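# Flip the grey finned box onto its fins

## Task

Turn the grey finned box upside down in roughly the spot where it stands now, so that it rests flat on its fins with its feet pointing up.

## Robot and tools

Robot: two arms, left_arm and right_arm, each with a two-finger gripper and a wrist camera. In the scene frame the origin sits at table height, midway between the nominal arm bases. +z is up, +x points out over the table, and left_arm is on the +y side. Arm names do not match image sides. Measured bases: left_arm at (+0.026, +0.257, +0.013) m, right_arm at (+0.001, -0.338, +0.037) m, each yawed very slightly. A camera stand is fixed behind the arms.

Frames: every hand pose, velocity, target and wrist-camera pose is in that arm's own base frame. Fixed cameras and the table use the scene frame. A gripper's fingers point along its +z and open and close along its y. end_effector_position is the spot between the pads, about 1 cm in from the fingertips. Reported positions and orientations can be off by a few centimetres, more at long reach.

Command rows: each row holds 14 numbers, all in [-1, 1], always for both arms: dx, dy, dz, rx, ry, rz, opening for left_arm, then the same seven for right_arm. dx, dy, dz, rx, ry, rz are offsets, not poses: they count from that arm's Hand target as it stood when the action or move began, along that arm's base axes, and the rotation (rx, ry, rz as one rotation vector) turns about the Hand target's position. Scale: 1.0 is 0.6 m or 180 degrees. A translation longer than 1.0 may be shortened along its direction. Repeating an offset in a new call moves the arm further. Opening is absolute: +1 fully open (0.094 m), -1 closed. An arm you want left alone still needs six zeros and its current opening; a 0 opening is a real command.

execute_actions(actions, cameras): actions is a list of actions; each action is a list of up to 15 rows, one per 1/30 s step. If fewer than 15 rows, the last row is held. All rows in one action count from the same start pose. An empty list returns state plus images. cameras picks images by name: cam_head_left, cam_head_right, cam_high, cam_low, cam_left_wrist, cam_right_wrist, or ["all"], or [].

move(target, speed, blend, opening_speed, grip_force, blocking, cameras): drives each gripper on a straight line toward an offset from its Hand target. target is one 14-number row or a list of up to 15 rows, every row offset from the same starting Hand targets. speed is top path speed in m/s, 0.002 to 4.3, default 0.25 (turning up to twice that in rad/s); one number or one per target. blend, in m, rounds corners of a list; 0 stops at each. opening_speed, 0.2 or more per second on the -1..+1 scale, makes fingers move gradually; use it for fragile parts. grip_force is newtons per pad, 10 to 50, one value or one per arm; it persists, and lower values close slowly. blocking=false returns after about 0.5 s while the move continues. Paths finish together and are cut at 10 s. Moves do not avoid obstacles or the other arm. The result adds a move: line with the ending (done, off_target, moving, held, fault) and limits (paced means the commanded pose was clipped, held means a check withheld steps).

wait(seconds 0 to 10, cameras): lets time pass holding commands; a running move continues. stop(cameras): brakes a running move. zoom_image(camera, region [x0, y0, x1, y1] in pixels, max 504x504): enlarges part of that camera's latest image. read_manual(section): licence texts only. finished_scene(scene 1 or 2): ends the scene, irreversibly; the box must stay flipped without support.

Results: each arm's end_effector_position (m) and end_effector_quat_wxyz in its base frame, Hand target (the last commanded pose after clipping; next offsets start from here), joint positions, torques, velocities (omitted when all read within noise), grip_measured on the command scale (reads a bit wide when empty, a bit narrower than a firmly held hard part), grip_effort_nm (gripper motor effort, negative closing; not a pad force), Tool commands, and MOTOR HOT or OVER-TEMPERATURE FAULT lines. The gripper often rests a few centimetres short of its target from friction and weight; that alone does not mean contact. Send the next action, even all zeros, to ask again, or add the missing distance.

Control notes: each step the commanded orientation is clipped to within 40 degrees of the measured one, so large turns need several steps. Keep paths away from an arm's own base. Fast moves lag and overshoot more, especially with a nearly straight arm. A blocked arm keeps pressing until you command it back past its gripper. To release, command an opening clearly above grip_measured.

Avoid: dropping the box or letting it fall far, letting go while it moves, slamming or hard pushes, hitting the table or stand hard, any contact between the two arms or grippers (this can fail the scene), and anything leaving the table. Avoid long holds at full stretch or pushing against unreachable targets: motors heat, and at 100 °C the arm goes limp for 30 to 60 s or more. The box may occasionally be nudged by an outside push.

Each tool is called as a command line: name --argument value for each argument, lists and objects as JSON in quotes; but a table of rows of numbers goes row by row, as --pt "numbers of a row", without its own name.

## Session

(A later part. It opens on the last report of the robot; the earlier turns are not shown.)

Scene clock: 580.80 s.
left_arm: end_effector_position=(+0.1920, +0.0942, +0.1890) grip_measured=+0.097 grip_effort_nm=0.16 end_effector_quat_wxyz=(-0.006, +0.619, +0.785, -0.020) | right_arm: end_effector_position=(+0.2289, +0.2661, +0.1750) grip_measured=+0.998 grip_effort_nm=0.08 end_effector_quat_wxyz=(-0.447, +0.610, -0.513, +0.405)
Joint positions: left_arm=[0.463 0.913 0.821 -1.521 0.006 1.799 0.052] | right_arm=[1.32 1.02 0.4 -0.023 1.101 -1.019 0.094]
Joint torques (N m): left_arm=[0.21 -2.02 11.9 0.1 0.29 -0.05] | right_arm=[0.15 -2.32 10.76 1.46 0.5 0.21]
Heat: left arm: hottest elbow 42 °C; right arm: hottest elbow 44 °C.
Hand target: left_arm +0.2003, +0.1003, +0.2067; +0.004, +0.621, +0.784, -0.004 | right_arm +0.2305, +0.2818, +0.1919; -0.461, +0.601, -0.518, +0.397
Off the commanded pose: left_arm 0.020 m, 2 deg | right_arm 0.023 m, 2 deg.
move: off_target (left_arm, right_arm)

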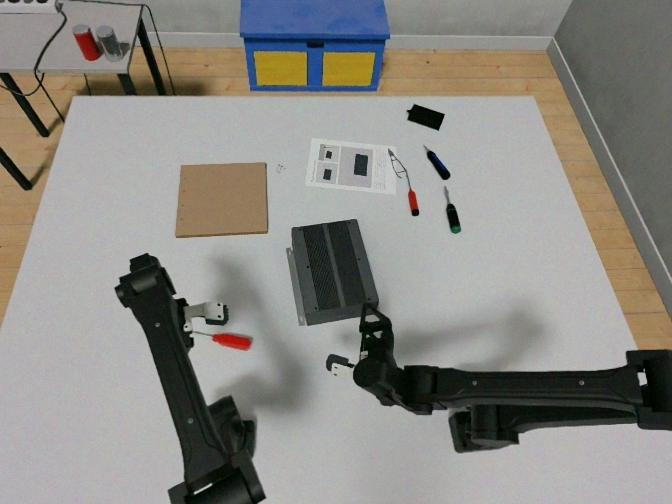

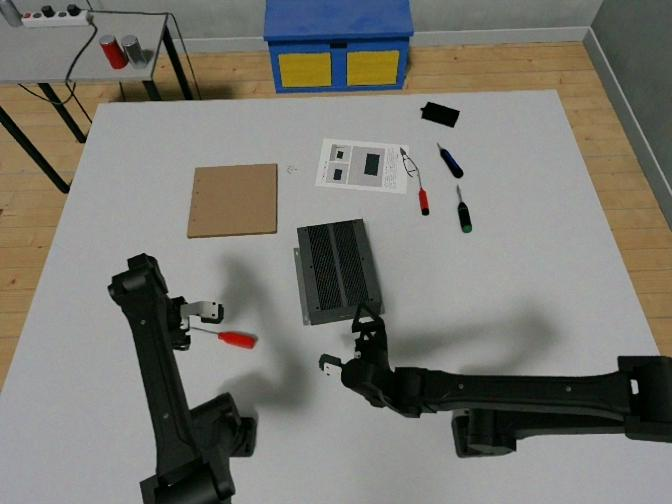

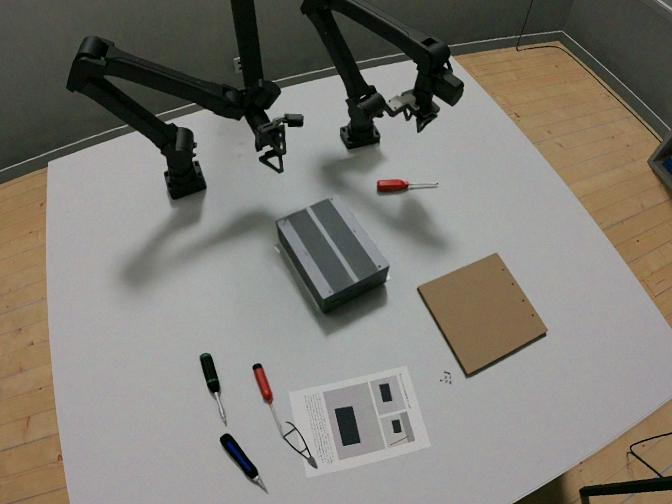

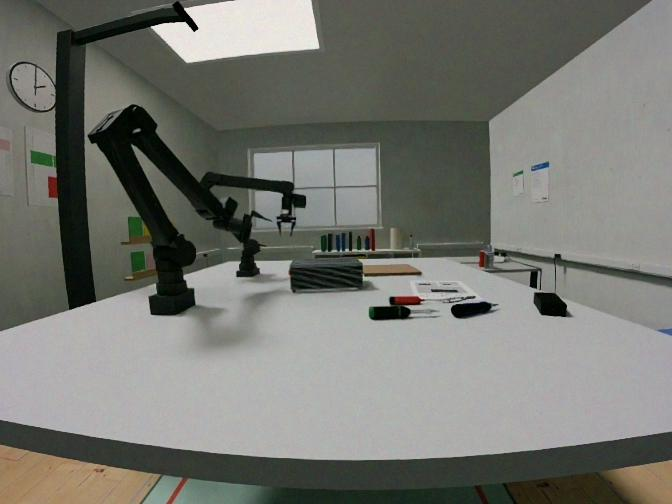

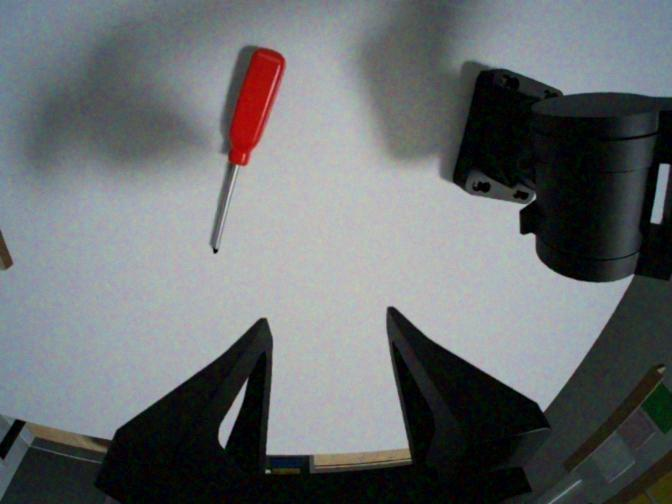

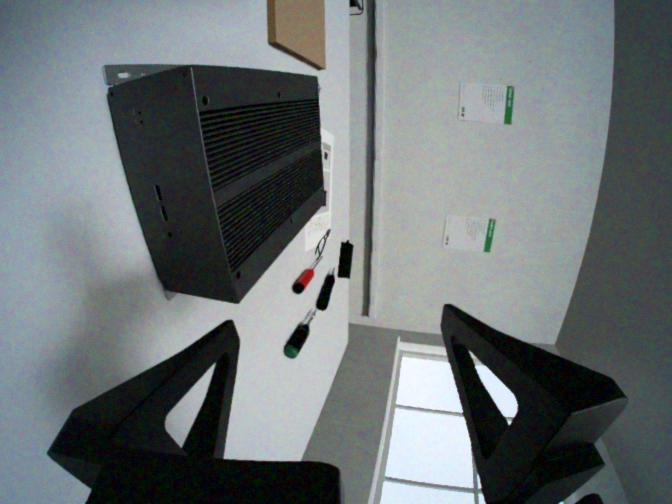

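move --target '[0,0,0,0,0,0,0.1,-0.017,0.025,-0.23,0,0,0,1]' --speed 0.2 --cameras '["cam_head_left","cam_head_right","cam_right_wrist","cam_low"]'

Scene clock: 609.27 s.
left_arm: end_effector_position=(+0.1920, +0.0942, +0.1890) grip_measured=+0.097 grip_effort_nm=0.16 end_effector_quat_wxyz=(-0.006, +0.619, +0.785, -0.020) | right_arm: end_effector_position=(+0.2240, +0.2943, +0.0554) grip_measured=+0.998 grip_effort_nm=0.08 end_effector_quat_wxyz=(-0.459, +0.597, -0.524, +0.398)
Joint positions: left_arm=[0.463 0.913 0.821 -1.521 0.006 1.8 0.052] | right_arm=[1.363 1.582 0.347 0.555 1.14 -0.931 0.094]
Joint torques (N m): left_arm=[0.09 -2.14 11.84 0.09 0.27 -0.05] | right_arm=[-0.21 -5.54 3.32 2.25 0.5 -0.03]
Heat: left arm: hottest elbow 44 °C; right arm: hottest elbow 46 °C.
Hand target: left_arm +0.2003, +0.1003, +0.2067; +0.004, +0.621, +0.784, -0.004 | right_arm +0.2202, +0.2969, +0.0540; -0.461, +0.601, -0.518, +0.397
Off the commanded pose: left_arm 0.020 m, 2 deg | right_arm 0.005 m, 1 deg.
move: off_target (left_arm)
Images, in order (width x height): cam_head_left 672x504, cam_head_right 672x504, cam_low 672x504, cam_right_wrist 672x504.

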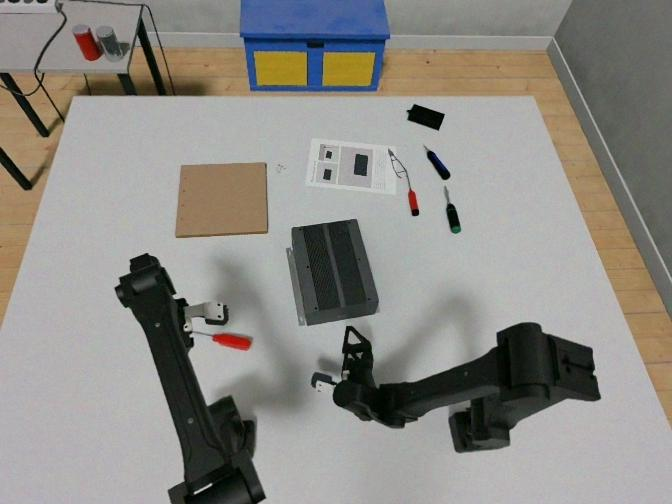

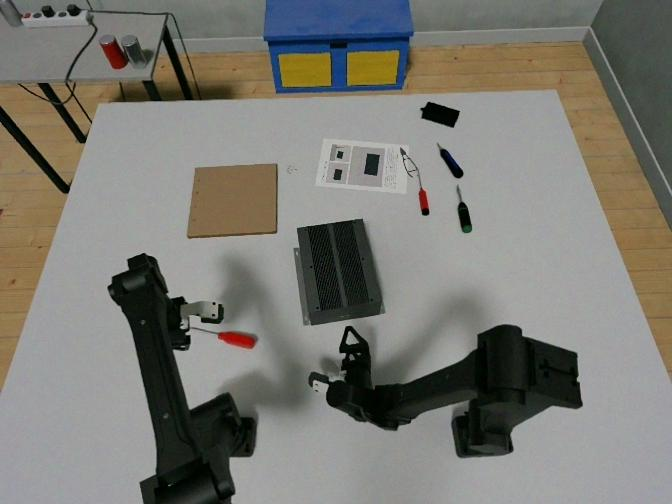

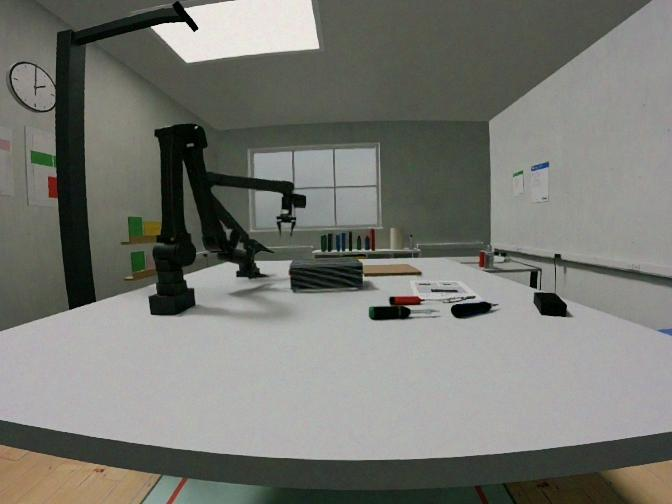

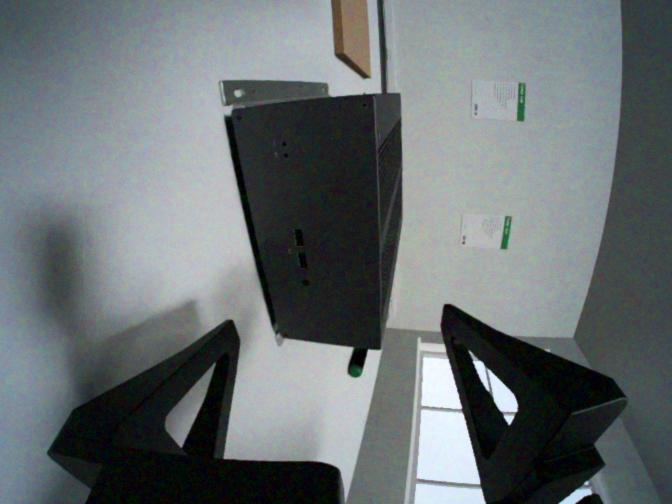

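zoom_image --camera "cam_right_wrist" --region '[200, 60, 420, 380]'

zoom_image --camera "cam_right_wrist" --region '[210, 220, 310, 360]'

zoom_image --camera "cam_right_wrist" --region '[200, 60, 300, 200]'

Scaled by 1.575 from the camera's 672x504 image, which has a finer 960x720 frame.

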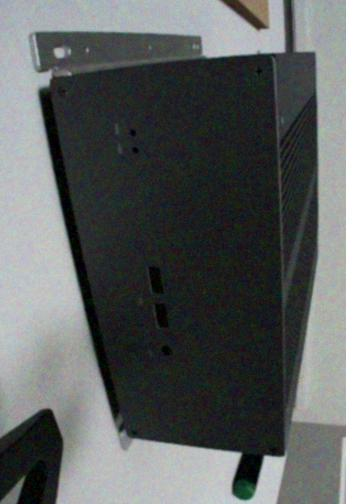

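Scaled by 3.600 from the camera's 672x504 image, which has a finer 960x720 frame.

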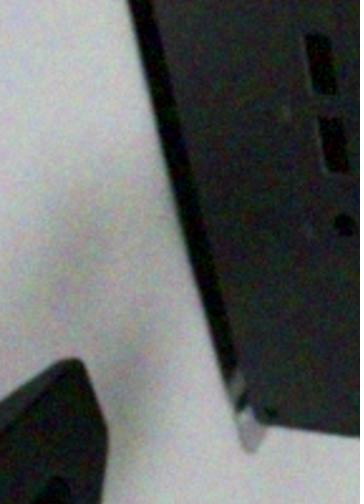

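Scaled by 3.600 from the camera's 672x504 image, which has a finer 960x720 frame.

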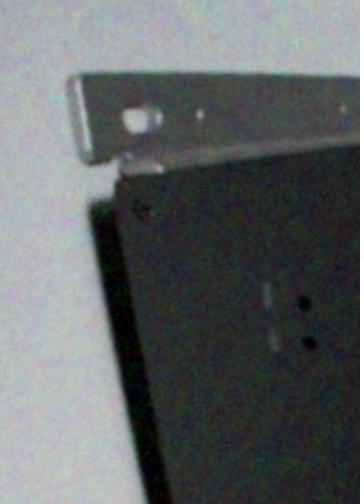

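move --target '[0,0,0,0,0,0,0.1,0.0775,0.0112,-0.0417,0.0024,-0.0176,0,1]' --speed 0.1 --cameras '["cam_right_wrist"]'

zoom_image --camera "cam_right_wrist" --region '[100, 150, 350, 400]'

Scene clock: 678.77 s.
left_arm: end_effector_position=(+0.1920, +0.0942, +0.1890) grip_measured=+0.097 grip_effort_nm=0.16 end_effector_quat_wxyz=(-0.006, +0.619, +0.785, -0.020) | right_arm: end_effector_position=(+0.2602, +0.3003, +0.0279) grip_measured=+0.998 grip_effort_nm=0.08 end_effector_quat_wxyz=(-0.474, +0.594, -0.503, +0.410)
Joint positions: left_arm=[0.463 0.913 0.821 -1.521 0.006 1.8 0.052] | right_arm=[1.248 1.841 0.359 1.039 1.05 -1.191 0.094]
Joint torques (N m): left_arm=[0.21 -2.08 11.86 0.12 0.26 -0.05] | right_arm=[-1.96 -7.88 2.97 2.4 0.07 -0.01]
Heat: left arm: hottest elbow 47 °C; right arm: hottest elbow 36 °C.
Hand target: left_arm +0.2003, +0.1003, +0.2067; +0.004, +0.621, +0.784, -0.004 | right_arm +0.2668, +0.3036, +0.0289; -0.478, +0.588, -0.507, +0.412
Off the commanded pose: left_arm 0.020 m, 2 deg | right_arm 0.007 m, 1 deg.
move: off_target (left_arm)
Images, in order (width x height): cam_right_wrist 672x504.

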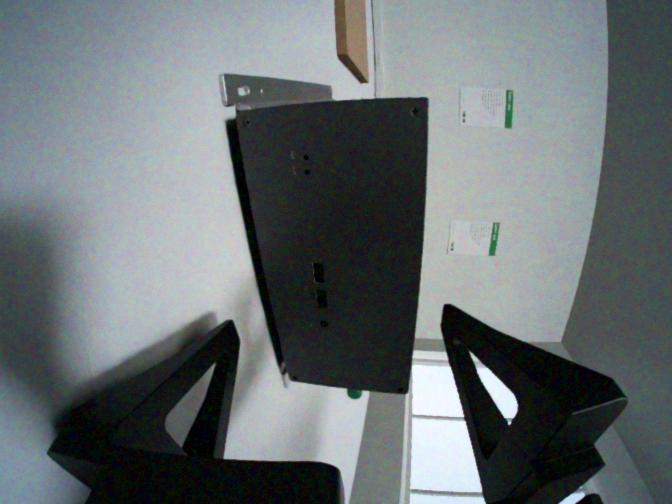

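Scaled by 2.016 from the camera's 672x504 image, which has a finer 960x720 frame.

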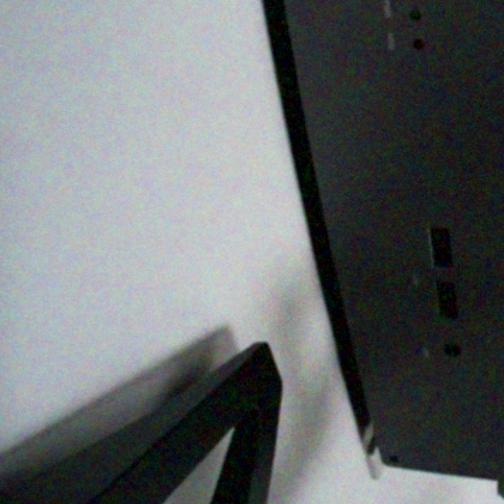

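move --target '[0,0,0,0,0,0,0.1,0.0583,0.0078,-0.0075,0,0,-0.0094,1]' --speed 0.08 --cameras '["cam_right_wrist"]'

zoom_image --camera "cam_right_wrist" --region '[100, 200, 350, 450]'

Scene clock: 712.53 s.
left_arm: end_effector_position=(+0.1920, +0.0942, +0.1890) grip_measured=+0.097 grip_effort_nm=0.16 end_effector_quat_wxyz=(-0.006, +0.619, +0.785, -0.020) | right_arm: end_effector_position=(+0.2947, +0.3049, +0.0231) grip_measured=+0.998 grip_effort_nm=0.08 end_effector_quat_wxyz=(-0.467, +0.587, -0.513, +0.417)
Joint positions: left_arm=[0.463 0.913 0.821 -1.521 0.006 1.8 0.052] | right_arm=[1.154 1.885 0.416 1.064 0.992 -1.238 0.094]
Joint torques (N m): left_arm=[0.15 -2.26 11.89 0.1 0.26 -0.05] | right_arm=[-1.32 -8.06 3.12 2.44 0.04 -0.02]
Heat: left arm: hottest elbow 48 °C; right arm: hottest elbow 34 °C.
Hand target: left_arm +0.2003, +0.1003, +0.2067; +0.004, +0.621, +0.784, -0.004 | right_arm +0.3017, +0.3083, +0.0243; -0.471, +0.580, -0.515, +0.419
Off the commanded pose: left_arm 0.020 m, 2 deg | right_arm 0.008 m, 1 deg.
move: off_target (left_arm)
Images, in order (width x height): cam_right_wrist 672x504.

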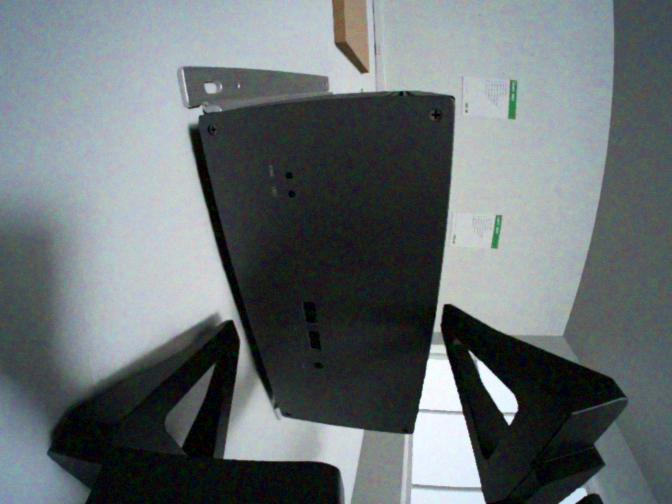

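Scaled by 2.016 from the camera's 672x504 image, which has a finer 960x720 frame.

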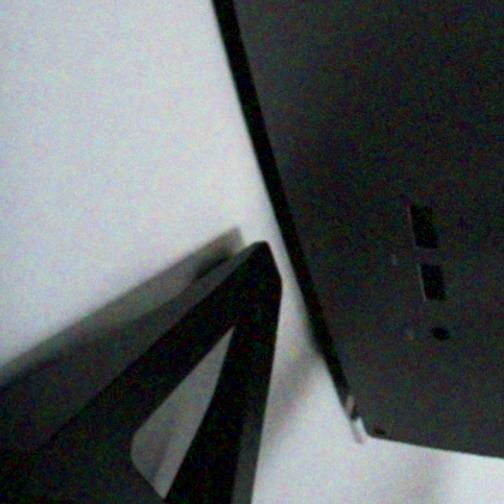

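move --target '[0,0,0,0,0,0,0.1,0.028,0.0036,0,0,0,0,1]' --speed 0.05 --cameras '["cam_right_wrist"]'

zoom_image --camera "cam_right_wrist" --region '[150, 250, 300, 400]'

Scene clock: 727.83 s.
left_arm: end_effector_position=(+0.1920, +0.0942, +0.1890) grip_measured=+0.097 grip_effort_nm=0.16 end_effector_quat_wxyz=(-0.006, +0.619, +0.785, -0.020) | right_arm: end_effector_position=(+0.3108, +0.3075, +0.0227) grip_measured=+0.998 grip_effort_nm=0.08 end_effector_quat_wxyz=(-0.467, +0.588, -0.513, +0.417)
Joint positions: left_arm=[0.463 0.913 0.821 -1.521 0.006 1.8 0.052] | right_arm=[1.111 1.896 0.44 1.074 0.952 -1.266 0.094]
Joint torques (N m): left_arm=[0.15 -2.14 11.86 0.06 0.29 -0.05] | right_arm=[-2.02 -8.47 3.19 2.67 0.07 -0.06]
Heat: left arm: hottest elbow 48 °C; right arm: hottest elbow 34 °C.
Hand target: left_arm +0.2003, +0.1003, +0.2067; +0.004, +0.621, +0.784, -0.004 | right_arm +0.3186, +0.3104, +0.0244; -0.471, +0.580, -0.515, +0.419
Off the commanded pose: left_arm 0.020 m, 2 deg | right_arm 0.008 m, 1 deg.
move: off_target (left_arm)
Images, in order (width x height): cam_right_wrist 672x504.

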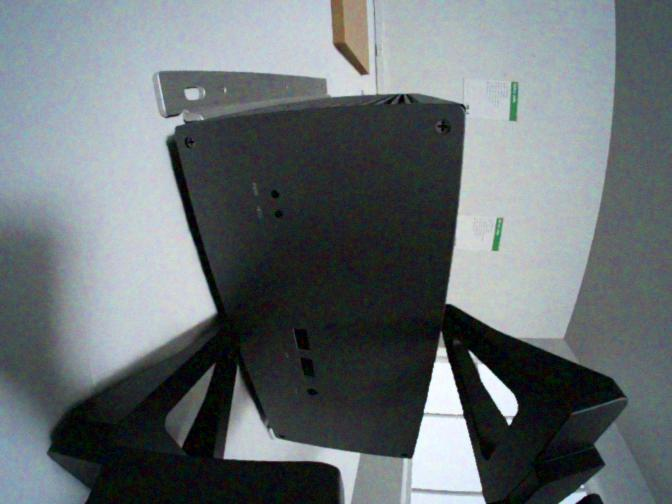

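Scaled by 3.360 from the camera's 672x504 image, which has a finer 960x720 frame.

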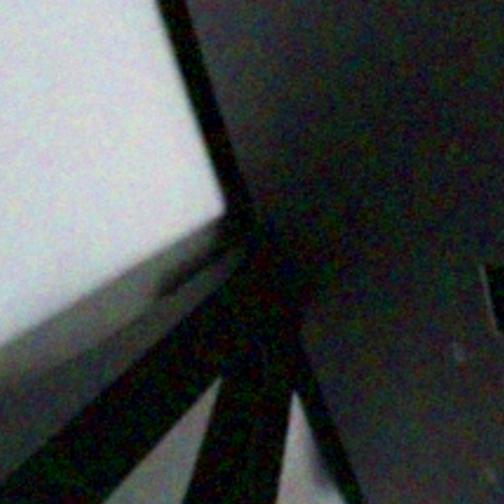

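move --target '[0,0,0,0,0,0,0.1,0.0185,0.0022,0,0,0,0,1]' --speed 0.04 --cameras '["cam_right_wrist"]'

zoom_image --camera "cam_right_wrist" --region '[150, 250, 300, 400]'

zoom_image --camera "cam_right_wrist" --region '[370, 230, 520, 380]'

Scene clock: 738.10 s.
left_arm: end_effector_position=(+0.1920, +0.0942, +0.1890) grip_measured=+0.097 grip_effort_nm=0.16 end_effector_quat_wxyz=(-0.006, +0.619, +0.785, -0.020) | right_arm: end_effector_position=(+0.3118, +0.3094, +0.0215) grip_measured=+0.998 grip_effort_nm=0.08 end_effector_quat_wxyz=(-0.465, +0.597, -0.504, +0.416)
Joint positions: left_arm=[0.463 0.913 0.821 -1.521 0.006 1.8 0.052] | right_arm=[1.106 1.898 0.44 1.076 0.93 -1.288 0.094]
Joint torques (N m): left_arm=[0.15 -2.2 11.85 0.1 0.27 -0.05] | right_arm=[-3.6 -8.35 4.31 2.65 -0.17 -0.01]
Heat: left arm: hottest elbow 48 °C; right arm: hottest elbow 33 °C.
Hand target: left_arm +0.2003, +0.1003, +0.2067; +0.004, +0.621, +0.784, -0.004 | right_arm +0.3296, +0.3118, +0.0244; -0.472, +0.580, -0.515, +0.419
Off the commanded pose: left_arm 0.020 m, 2 deg | right_arm 0.018 m, 2 deg.
move: off_target (left_arm, right_arm)
Images, in order (width x height): cam_right_wrist 672x504.

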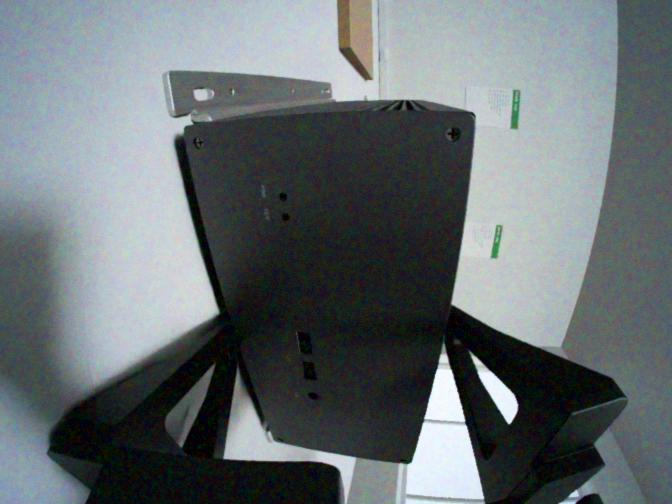

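Scaled by 3.360 from the camera's 672x504 image, which has a finer 960x720 frame.

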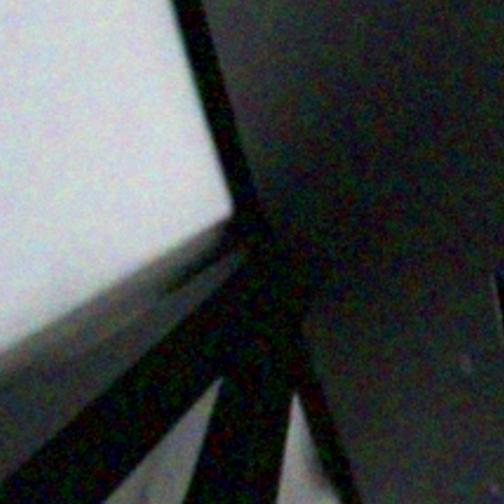

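Scaled by 3.360 from the camera's 672x504 image, which has a finer 960x720 frame.

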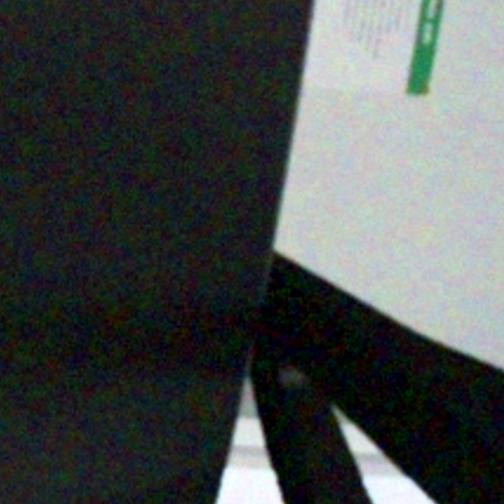

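move --target '[0,0,0,0,0,0,0.1,-0.03,-0.004,-0.008,0,0,0,1]' --speed 0.05 --cameras '["cam_right_wrist","cam_head_left"]'

zoom_image --camera "cam_right_wrist" --region '[150, 250, 300, 400]'

zoom_image --camera "cam_right_wrist" --region '[370, 230, 520, 380]'

Scene clock: 818.53 s.
left_arm: end_effector_position=(+0.1920, +0.0942, +0.1890) grip_measured=+0.097 grip_effort_nm=0.16 end_effector_quat_wxyz=(-0.006, +0.619, +0.785, -0.020) | right_arm: end_effector_position=(+0.3116, +0.3049, +0.0198) grip_measured=+0.998 grip_effort_nm=0.07 end_effector_quat_wxyz=(-0.465, +0.585, -0.514, +0.421)
Joint positions: left_arm=[0.463 0.913 0.821 -1.521 0.006 1.8 0.052] | right_arm=[1.109 1.913 0.44 1.093 0.96 -1.27 0.094]
Joint torques (N m): left_arm=[0.03 -2.32 11.84 0.12 0.28 -0.06] | right_arm=[-0.5 -8.64 2.55 2.37 0.28 0.13]
Heat: left arm: hottest elbow 49 °C; right arm: hottest elbow 33 °C.
Hand target: left_arm +0.2003, +0.1003, +0.2067; +0.004, +0.621, +0.784, -0.004 | right_arm +0.3116, +0.3093, +0.0195; -0.471, +0.580, -0.515, +0.419
Off the commanded pose: left_arm 0.020 m, 2 deg | right_arm 0.004 m, 1 deg.
move: off_target (left_arm)
Images, in order (width x height): cam_head_left 672x504, cam_right_wrist 672x504.

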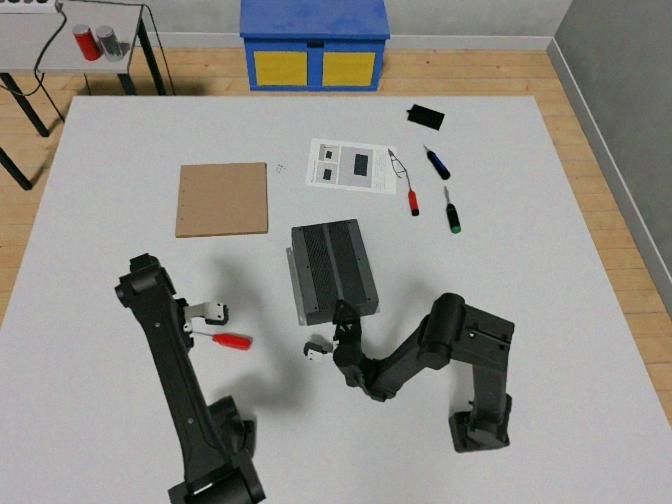

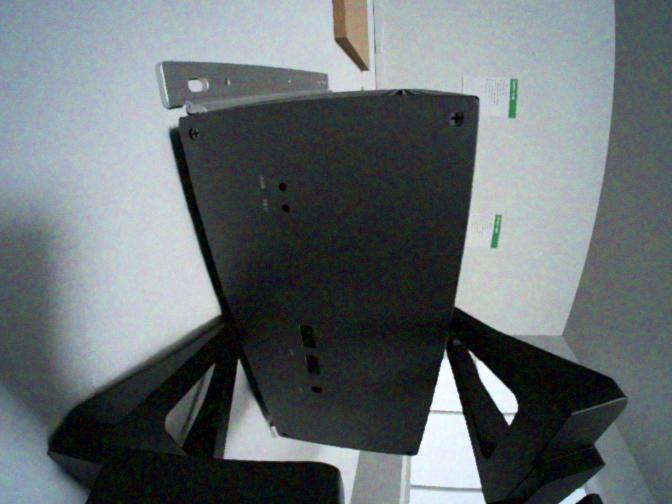

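Scaled by 3.360 from the camera's 672x504 image, which has a finer 960x720 frame.

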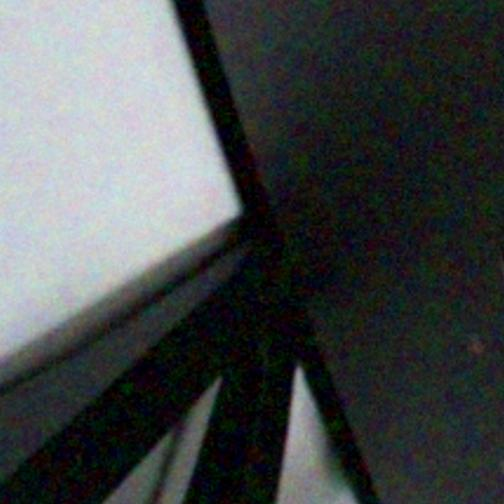

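Scaled by 3.360 from the camera's 672x504 image, which has a finer 960x720 frame.

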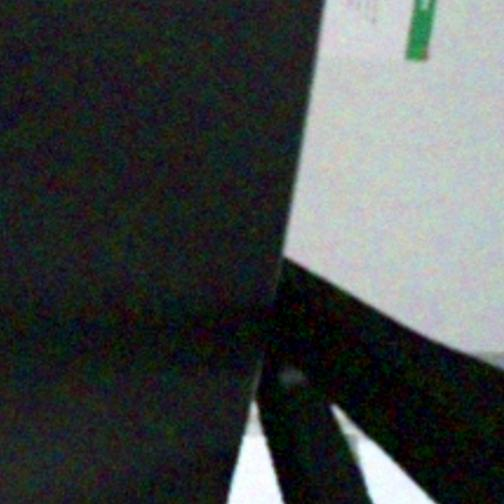

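move --target '[0,0,0,0,0,0,0.1,-0.02,-0.002,-0.008,0,0,0,1]' --speed 0.05 --cameras '["cam_right_wrist"]'

zoom_image --camera "cam_right_wrist" --region '[150, 250, 300, 400]'

Scene clock: 831.67 s.
left_arm: end_effector_position=(+0.1920, +0.0942, +0.1890) grip_measured=+0.097 grip_effort_nm=0.16 end_effector_quat_wxyz=(-0.006, +0.619, +0.785, -0.020) | right_arm: end_effector_position=(+0.3056, +0.3064, +0.0197) grip_measured=+0.998 grip_effort_nm=0.07 end_effector_quat_wxyz=(-0.469, +0.577, -0.517, +0.423)
Joint positions: left_arm=[0.463 0.913 0.821 -1.521 0.006 1.8 0.052] | right_arm=[1.131 1.922 0.44 1.103 0.991 -1.253 0.094]
Joint torques (N m): left_arm=[0.15 -2.26 11.86 0.1 0.28 -0.05] | right_arm=[0.73 -8.64 1.22 2.47 0.24 0.14]
Heat: left arm: hottest elbow 49 °C; right arm: hottest elbow 33 °C.
Hand target: left_arm +0.2003, +0.1003, +0.2067; +0.004, +0.621, +0.784, -0.004 | right_arm +0.2997, +0.3081, +0.0147; -0.471, +0.580, -0.515, +0.419
Off the commanded pose: left_arm 0.020 m, 2 deg | right_arm 0.008 m, 1 deg.
move: off_target (left_arm)
Images, in order (width x height): cam_right_wrist 672x504.

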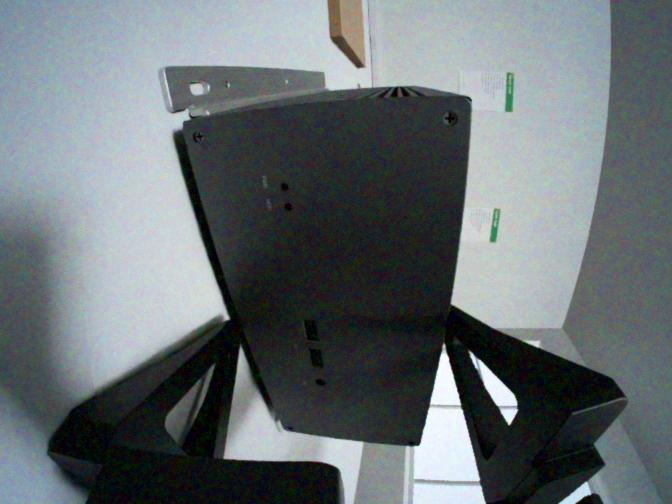

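Scaled by 3.360 from the camera's 672x504 image, which has a finer 960x720 frame.

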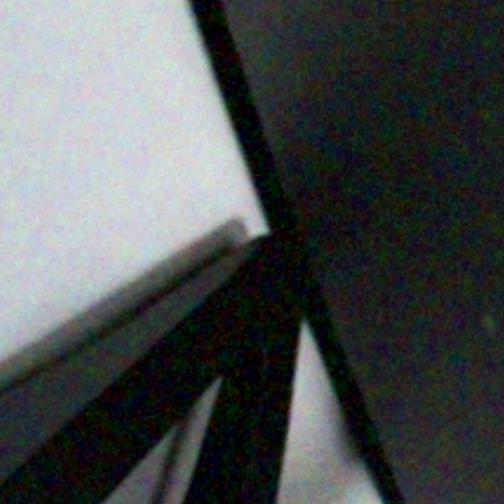

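execute_actions --actions '[]' --cameras '["cam_head_left","cam_head_right"]'

zoom_image --camera "cam_head_left" --region '[280, 270, 400, 360]'

zoom_image --camera "cam_right_wrist" --region '[370, 230, 520, 380]'

Scene clock: 843.73 s.
left_arm: end_effector_position=(+0.1920, +0.0942, +0.1890) grip_measured=+0.097 grip_effort_nm=0.16 end_effector_quat_wxyz=(-0.006, +0.619, +0.785, -0.020) | right_arm: end_effector_position=(+0.3056, +0.3064, +0.0197) grip_measured=+0.998 grip_effort_nm=0.07 end_effector_quat_wxyz=(-0.469, +0.577, -0.518, +0.423)
Joint positions: left_arm=[0.463 0.913 0.821 -1.521 0.006 1.8 0.052] | right_arm=[1.131 1.922 0.44 1.103 0.992 -1.253 0.094]
Joint velocities: within noise
Joint torques (N m): left_arm=[0.03 -2.08 11.86 0.06 0.27 -0.05] | right_arm=[0.62 -8.18 1.44 2.3 0.28 0.11]
Heat: left arm: hottest elbow 49 °C; right arm: hottest elbow 33 °C.
Hand target: left_arm +0.2003, +0.1003, +0.2067; +0.004, +0.621, +0.784, -0.004 | right_arm +0.2997, +0.3081, +0.0148; -0.471, +0.580, -0.515, +0.419
Tool commands: left_gripper/opening=+0.1 right_gripper/opening=+1.0
Off the commanded pose: left_arm 0.020 m, 2 deg | right_arm 0.008 m, 1 deg.
Images, in order (width x height): cam_head_left 672x504, cam_head_right 672x504.

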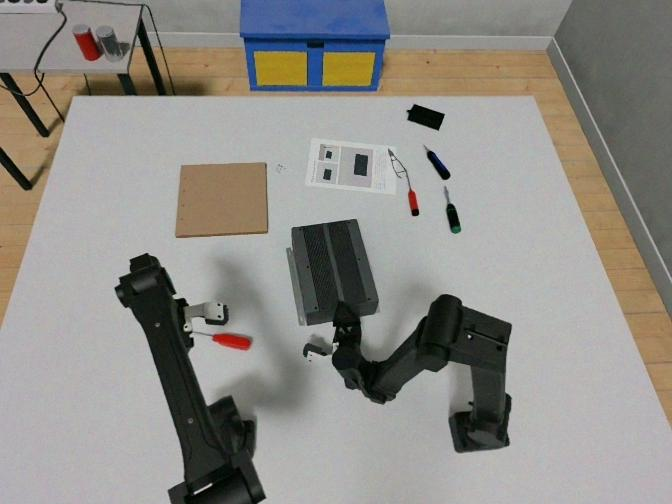

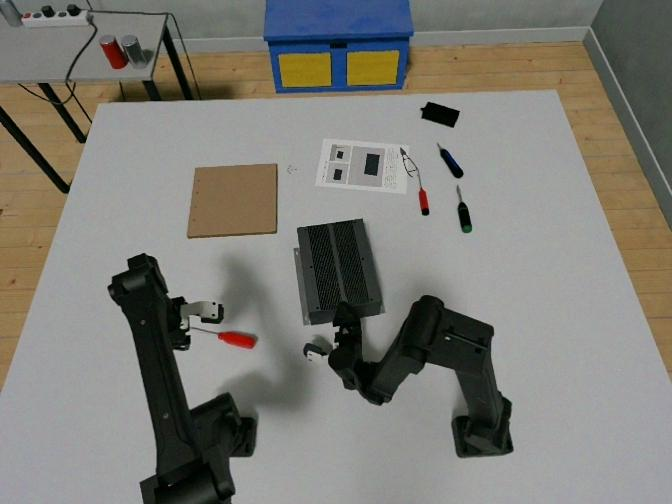

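Scaled by 4.200.

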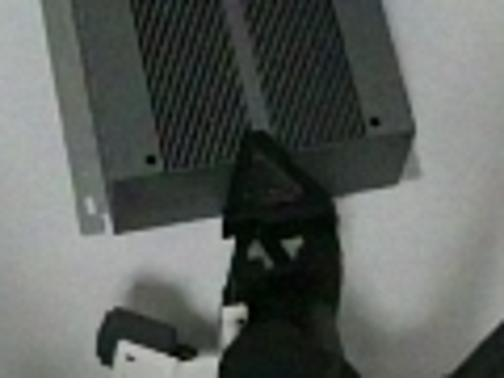

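This scene's latest camera images include none from cam_right_wrist. They are from: cam_head_left, cam_head_right. cam_right_wrist's image comes with the result of a call that names it in "cameras".

move --pt "0 0 0 0 0 0 0.1 0.008 0.001 0.0097 0.0016 -0.0121 0 1" --pt "0 0 0 0 0 0 0.1 0.0522 0.0068 0.0097 0.0016 -0.0121 0 1" --speed 0.04 --cameras '["cam_right_wrist"]'

zoom_image --camera "cam_right_wrist" --region '[150, 250, 300, 400]'

zoom_image --camera "cam_right_wrist" --region '[370, 230, 520, 380]'

Scene clock: 1191.53 s.
left_arm: end_effector_position=(+0.1920, +0.0942, +0.1890) grip_measured=+0.097 grip_effort_nm=0.16 end_effector_quat_wxyz=(-0.006, +0.619, +0.785, -0.020) | right_arm: end_effector_position=(+0.3119, +0.3121, +0.0217) grip_measured=+0.998 grip_effort_nm=0.07 end_effector_quat_wxyz=(-0.485, +0.583, -0.500, +0.419)
Joint positions: left_arm=[0.463 0.913 0.821 -1.521 0.006 1.8 0.052] | right_arm=[1.11 1.953 0.443 1.203 0.938 -1.325 0.094]
Joint torques (N m): left_arm=[0.09 -2.26 11.89 0.09 0.27 -0.05] | right_arm=[-4.31 -8.35 4.18 2.45 -0.07 -0.1]
Heat: left arm: hottest elbow 52 °C; right arm: hottest shoulder 30 °C.
Hand target: left_arm +0.2003, +0.1003, +0.2067; +0.004, +0.621, +0.784, -0.004 | right_arm +0.3309, +0.3123, +0.0206; -0.483, +0.571, -0.507, +0.428
Off the commanded pose: left_arm 0.020 m, 2 deg | right_arm 0.019 m, 2 deg.
move: off_target (left_arm, right_arm)
Images, in order (width x height): cam_right_wrist 672x504.

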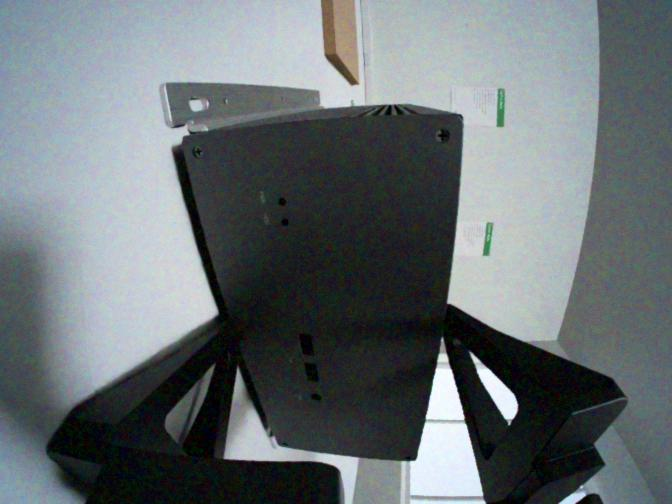

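Scaled by 3.360 from the camera's 672x504 image, which has a finer 960x720 frame.

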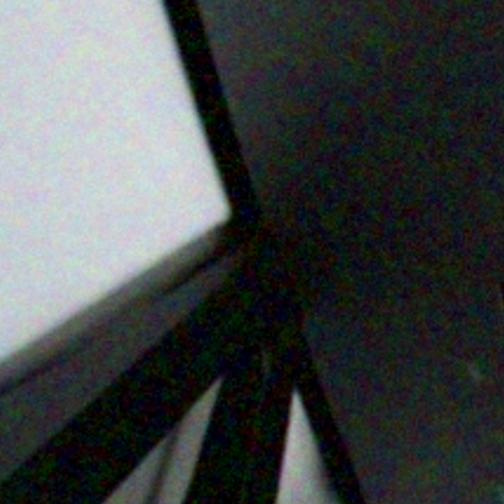

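Scaled by 3.360 from the camera's 672x504 image, which has a finer 960x720 frame.

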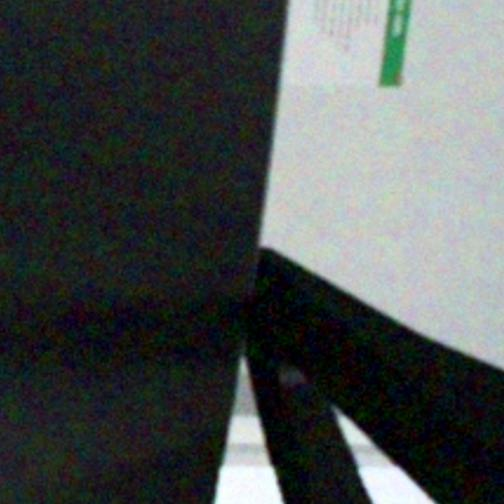

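move --target '[0,0,0,0,0,0,0.1,-0.046,-0.006,-0.016,0,0,0,1]' --speed 0.04 --cameras '["cam_right_wrist"]'

zoom_image --camera "cam_right_wrist" --region '[150, 250, 300, 400]'

zoom_image --camera "cam_right_wrist" --region '[370, 230, 520, 380]'

Scene clock: 1201.57 s.
left_arm: end_effector_position=(+0.1920, +0.0942, +0.1890) grip_measured=+0.097 grip_effort_nm=0.16 end_effector_quat_wxyz=(-0.006, +0.619, +0.785, -0.020) | right_arm: end_effector_position=(+0.3097, +0.3081, +0.0238) grip_measured=+0.998 grip_effort_nm=0.07 end_effector_quat_wxyz=(-0.488, +0.563, -0.509, +0.432)
Joint positions: left_arm=[0.463 0.913 0.821 -1.521 0.006 1.8 0.052] | right_arm=[1.125 1.974 0.447 1.247 0.996 -1.324 0.094]
Joint torques (N m): left_arm=[0.03 -2.14 11.82 0.13 0.27 -0.06] | right_arm=[1.32 -7.36 1.37 2.1 0.21 0.23]
Heat: left arm: hottest elbow 52 °C; right arm: hottest elbow 31 °C.
Hand target: left_arm +0.2003, +0.1003, +0.2067; +0.004, +0.621, +0.784, -0.004 | right_arm +0.3034, +0.3087, +0.0110; -0.483, +0.571, -0.507, +0.429
Off the commanded pose: left_arm 0.020 m, 2 deg | right_arm 0.014 m, 1 deg.
move: off_target (left_arm, right_arm)
Images, in order (width x height): cam_right_wrist 672x504.

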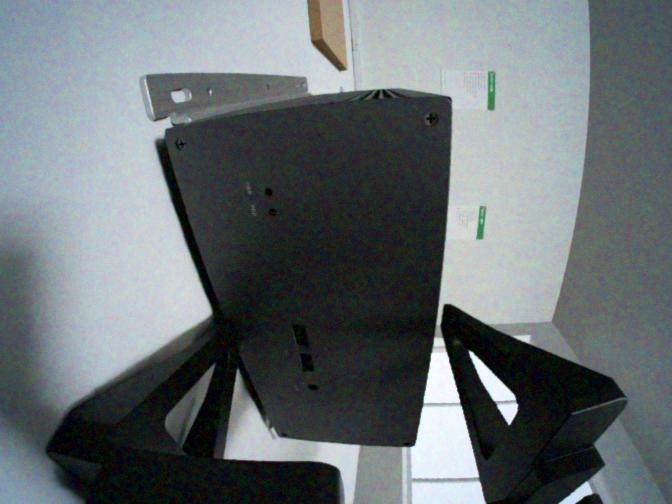

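Scaled by 3.360 from the camera's 672x504 image, which has a finer 960x720 frame.

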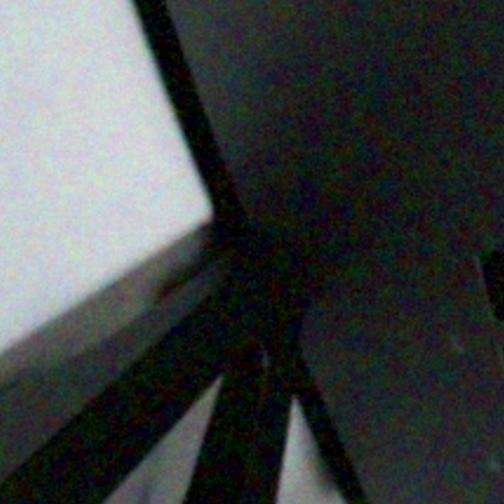

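Scaled by 3.360 from the camera's 672x504 image, which has a finer 960x720 frame.

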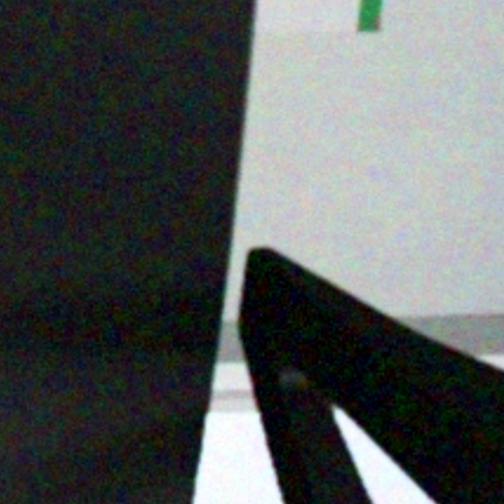

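move --pt "0 0 0 0 0 0 0.1 -0.133 -0.018 0.05 0 0 0 1" --pt "0.1 -0.05 0.05 -0.1 -0.02 0 -0.98 -0.089 -0.181 0.315 0.1376 0.1513 0.1086 -0.98" --pt "0.4367 -0.283 -0.133 -0.43 -0.0972 -0.0045 -0.98 0.0727 -0.398 0.182 0.3439 0.3783 0.2716 -0.98" --blend '[0.02,0.05,0]' --cameras '["all"]'

Scene clock: 1494.87 s.
left_arm: end_effector_position=(+0.4536, -0.0678, +0.1257) grip_measured=-0.976 grip_effort_nm=-0.18 end_effector_quat_wxyz=(+0.498, +0.479, +0.599, -0.405) | right_arm: end_effector_position=(+0.3363, +0.0757, +0.1170) grip_measured=-0.974 grip_effort_nm=-0.33 end_effector_quat_wxyz=(+0.454, -0.511, +0.602, +0.412)
Joint positions: left_arm=[0.235 1.755 1.004 -0.934 1.393 1.679 0.001] | right_arm=[-0.282 1.618 0.788 -1.274 -1.278 -2.09 0.001]
Joint torques (N m): left_arm=[-1.44 -11.28 7.91 0.76 0.87 -0.34] | right_arm=[-0.97 -8 6.94 -0.66 -0.53 -0.13]
Heat: left arm: hottest elbow 54 °C; right arm: hottest elbow 31 °C.
Hand target: left_arm +0.4623, -0.0694, +0.1269; +0.500, +0.481, +0.597, -0.404 | right_arm +0.3469, +0.0698, +0.1202; +0.461, -0.533, +0.550, +0.448
Off the commanded pose: left_arm 0.009 m, 0 deg | right_arm 0.013 m, 8 deg.
joint sent to its limit (right arm) — joint 6 (wrist roll), lower limit. The joint targets are off in orientation, not in position.
move: off_target (right_arm); blend cut to 0 m at target 2; target 2's new opening was sent with right_arm's hand 0.030 m and 2 deg from that target

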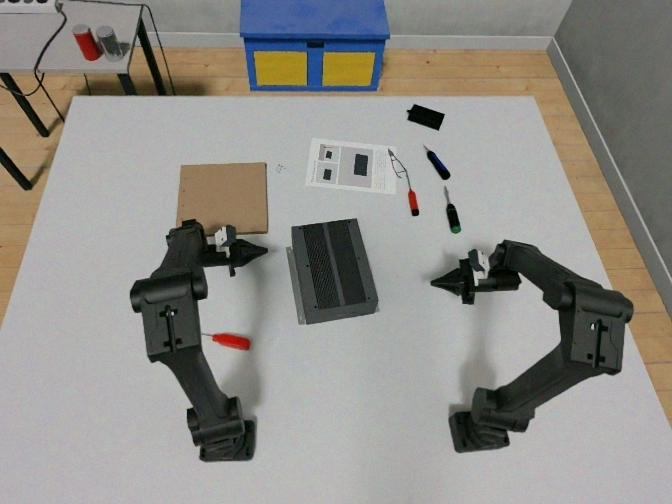

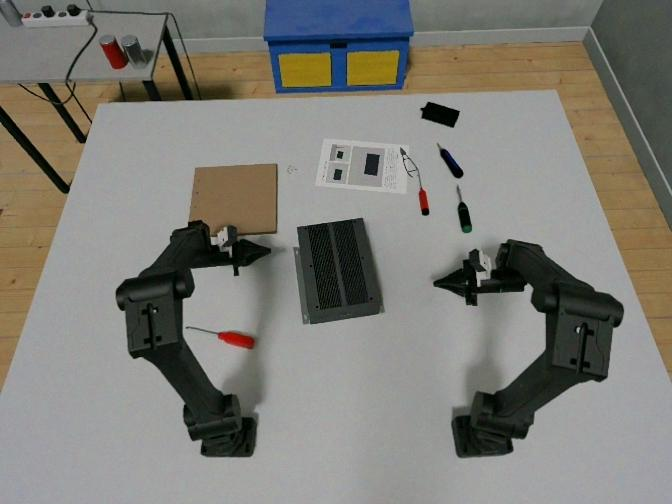

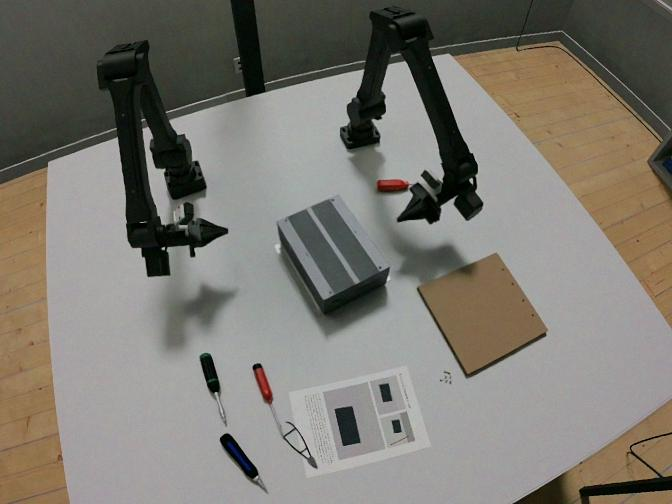

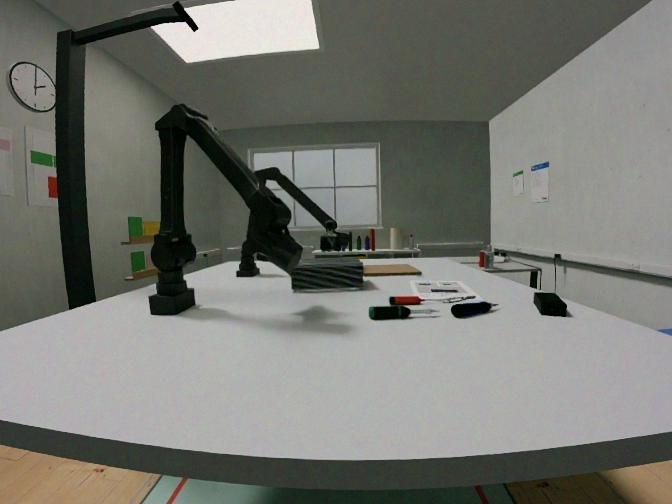

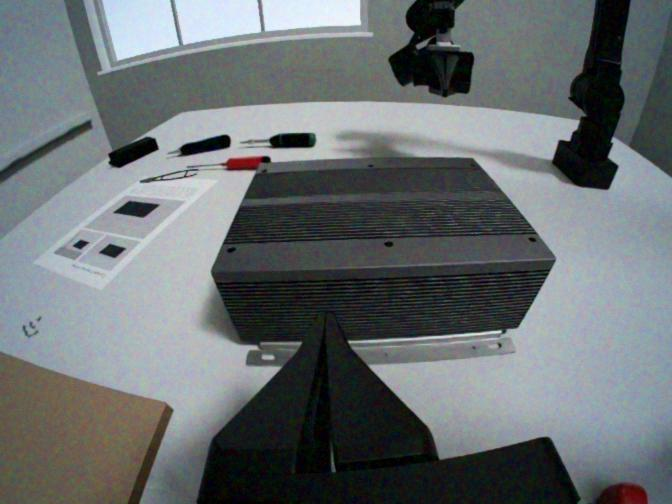

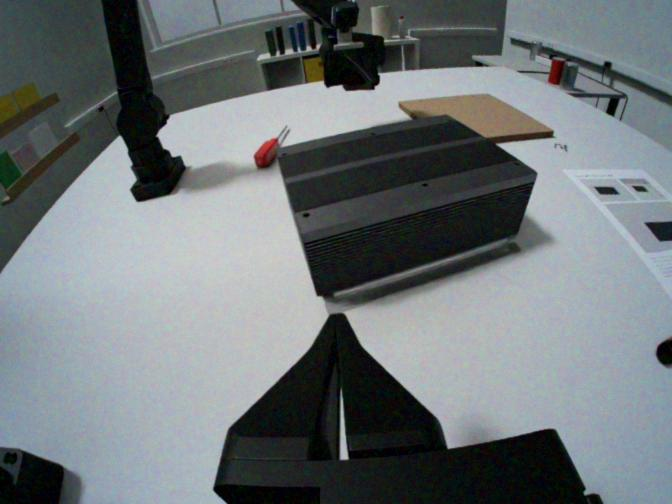

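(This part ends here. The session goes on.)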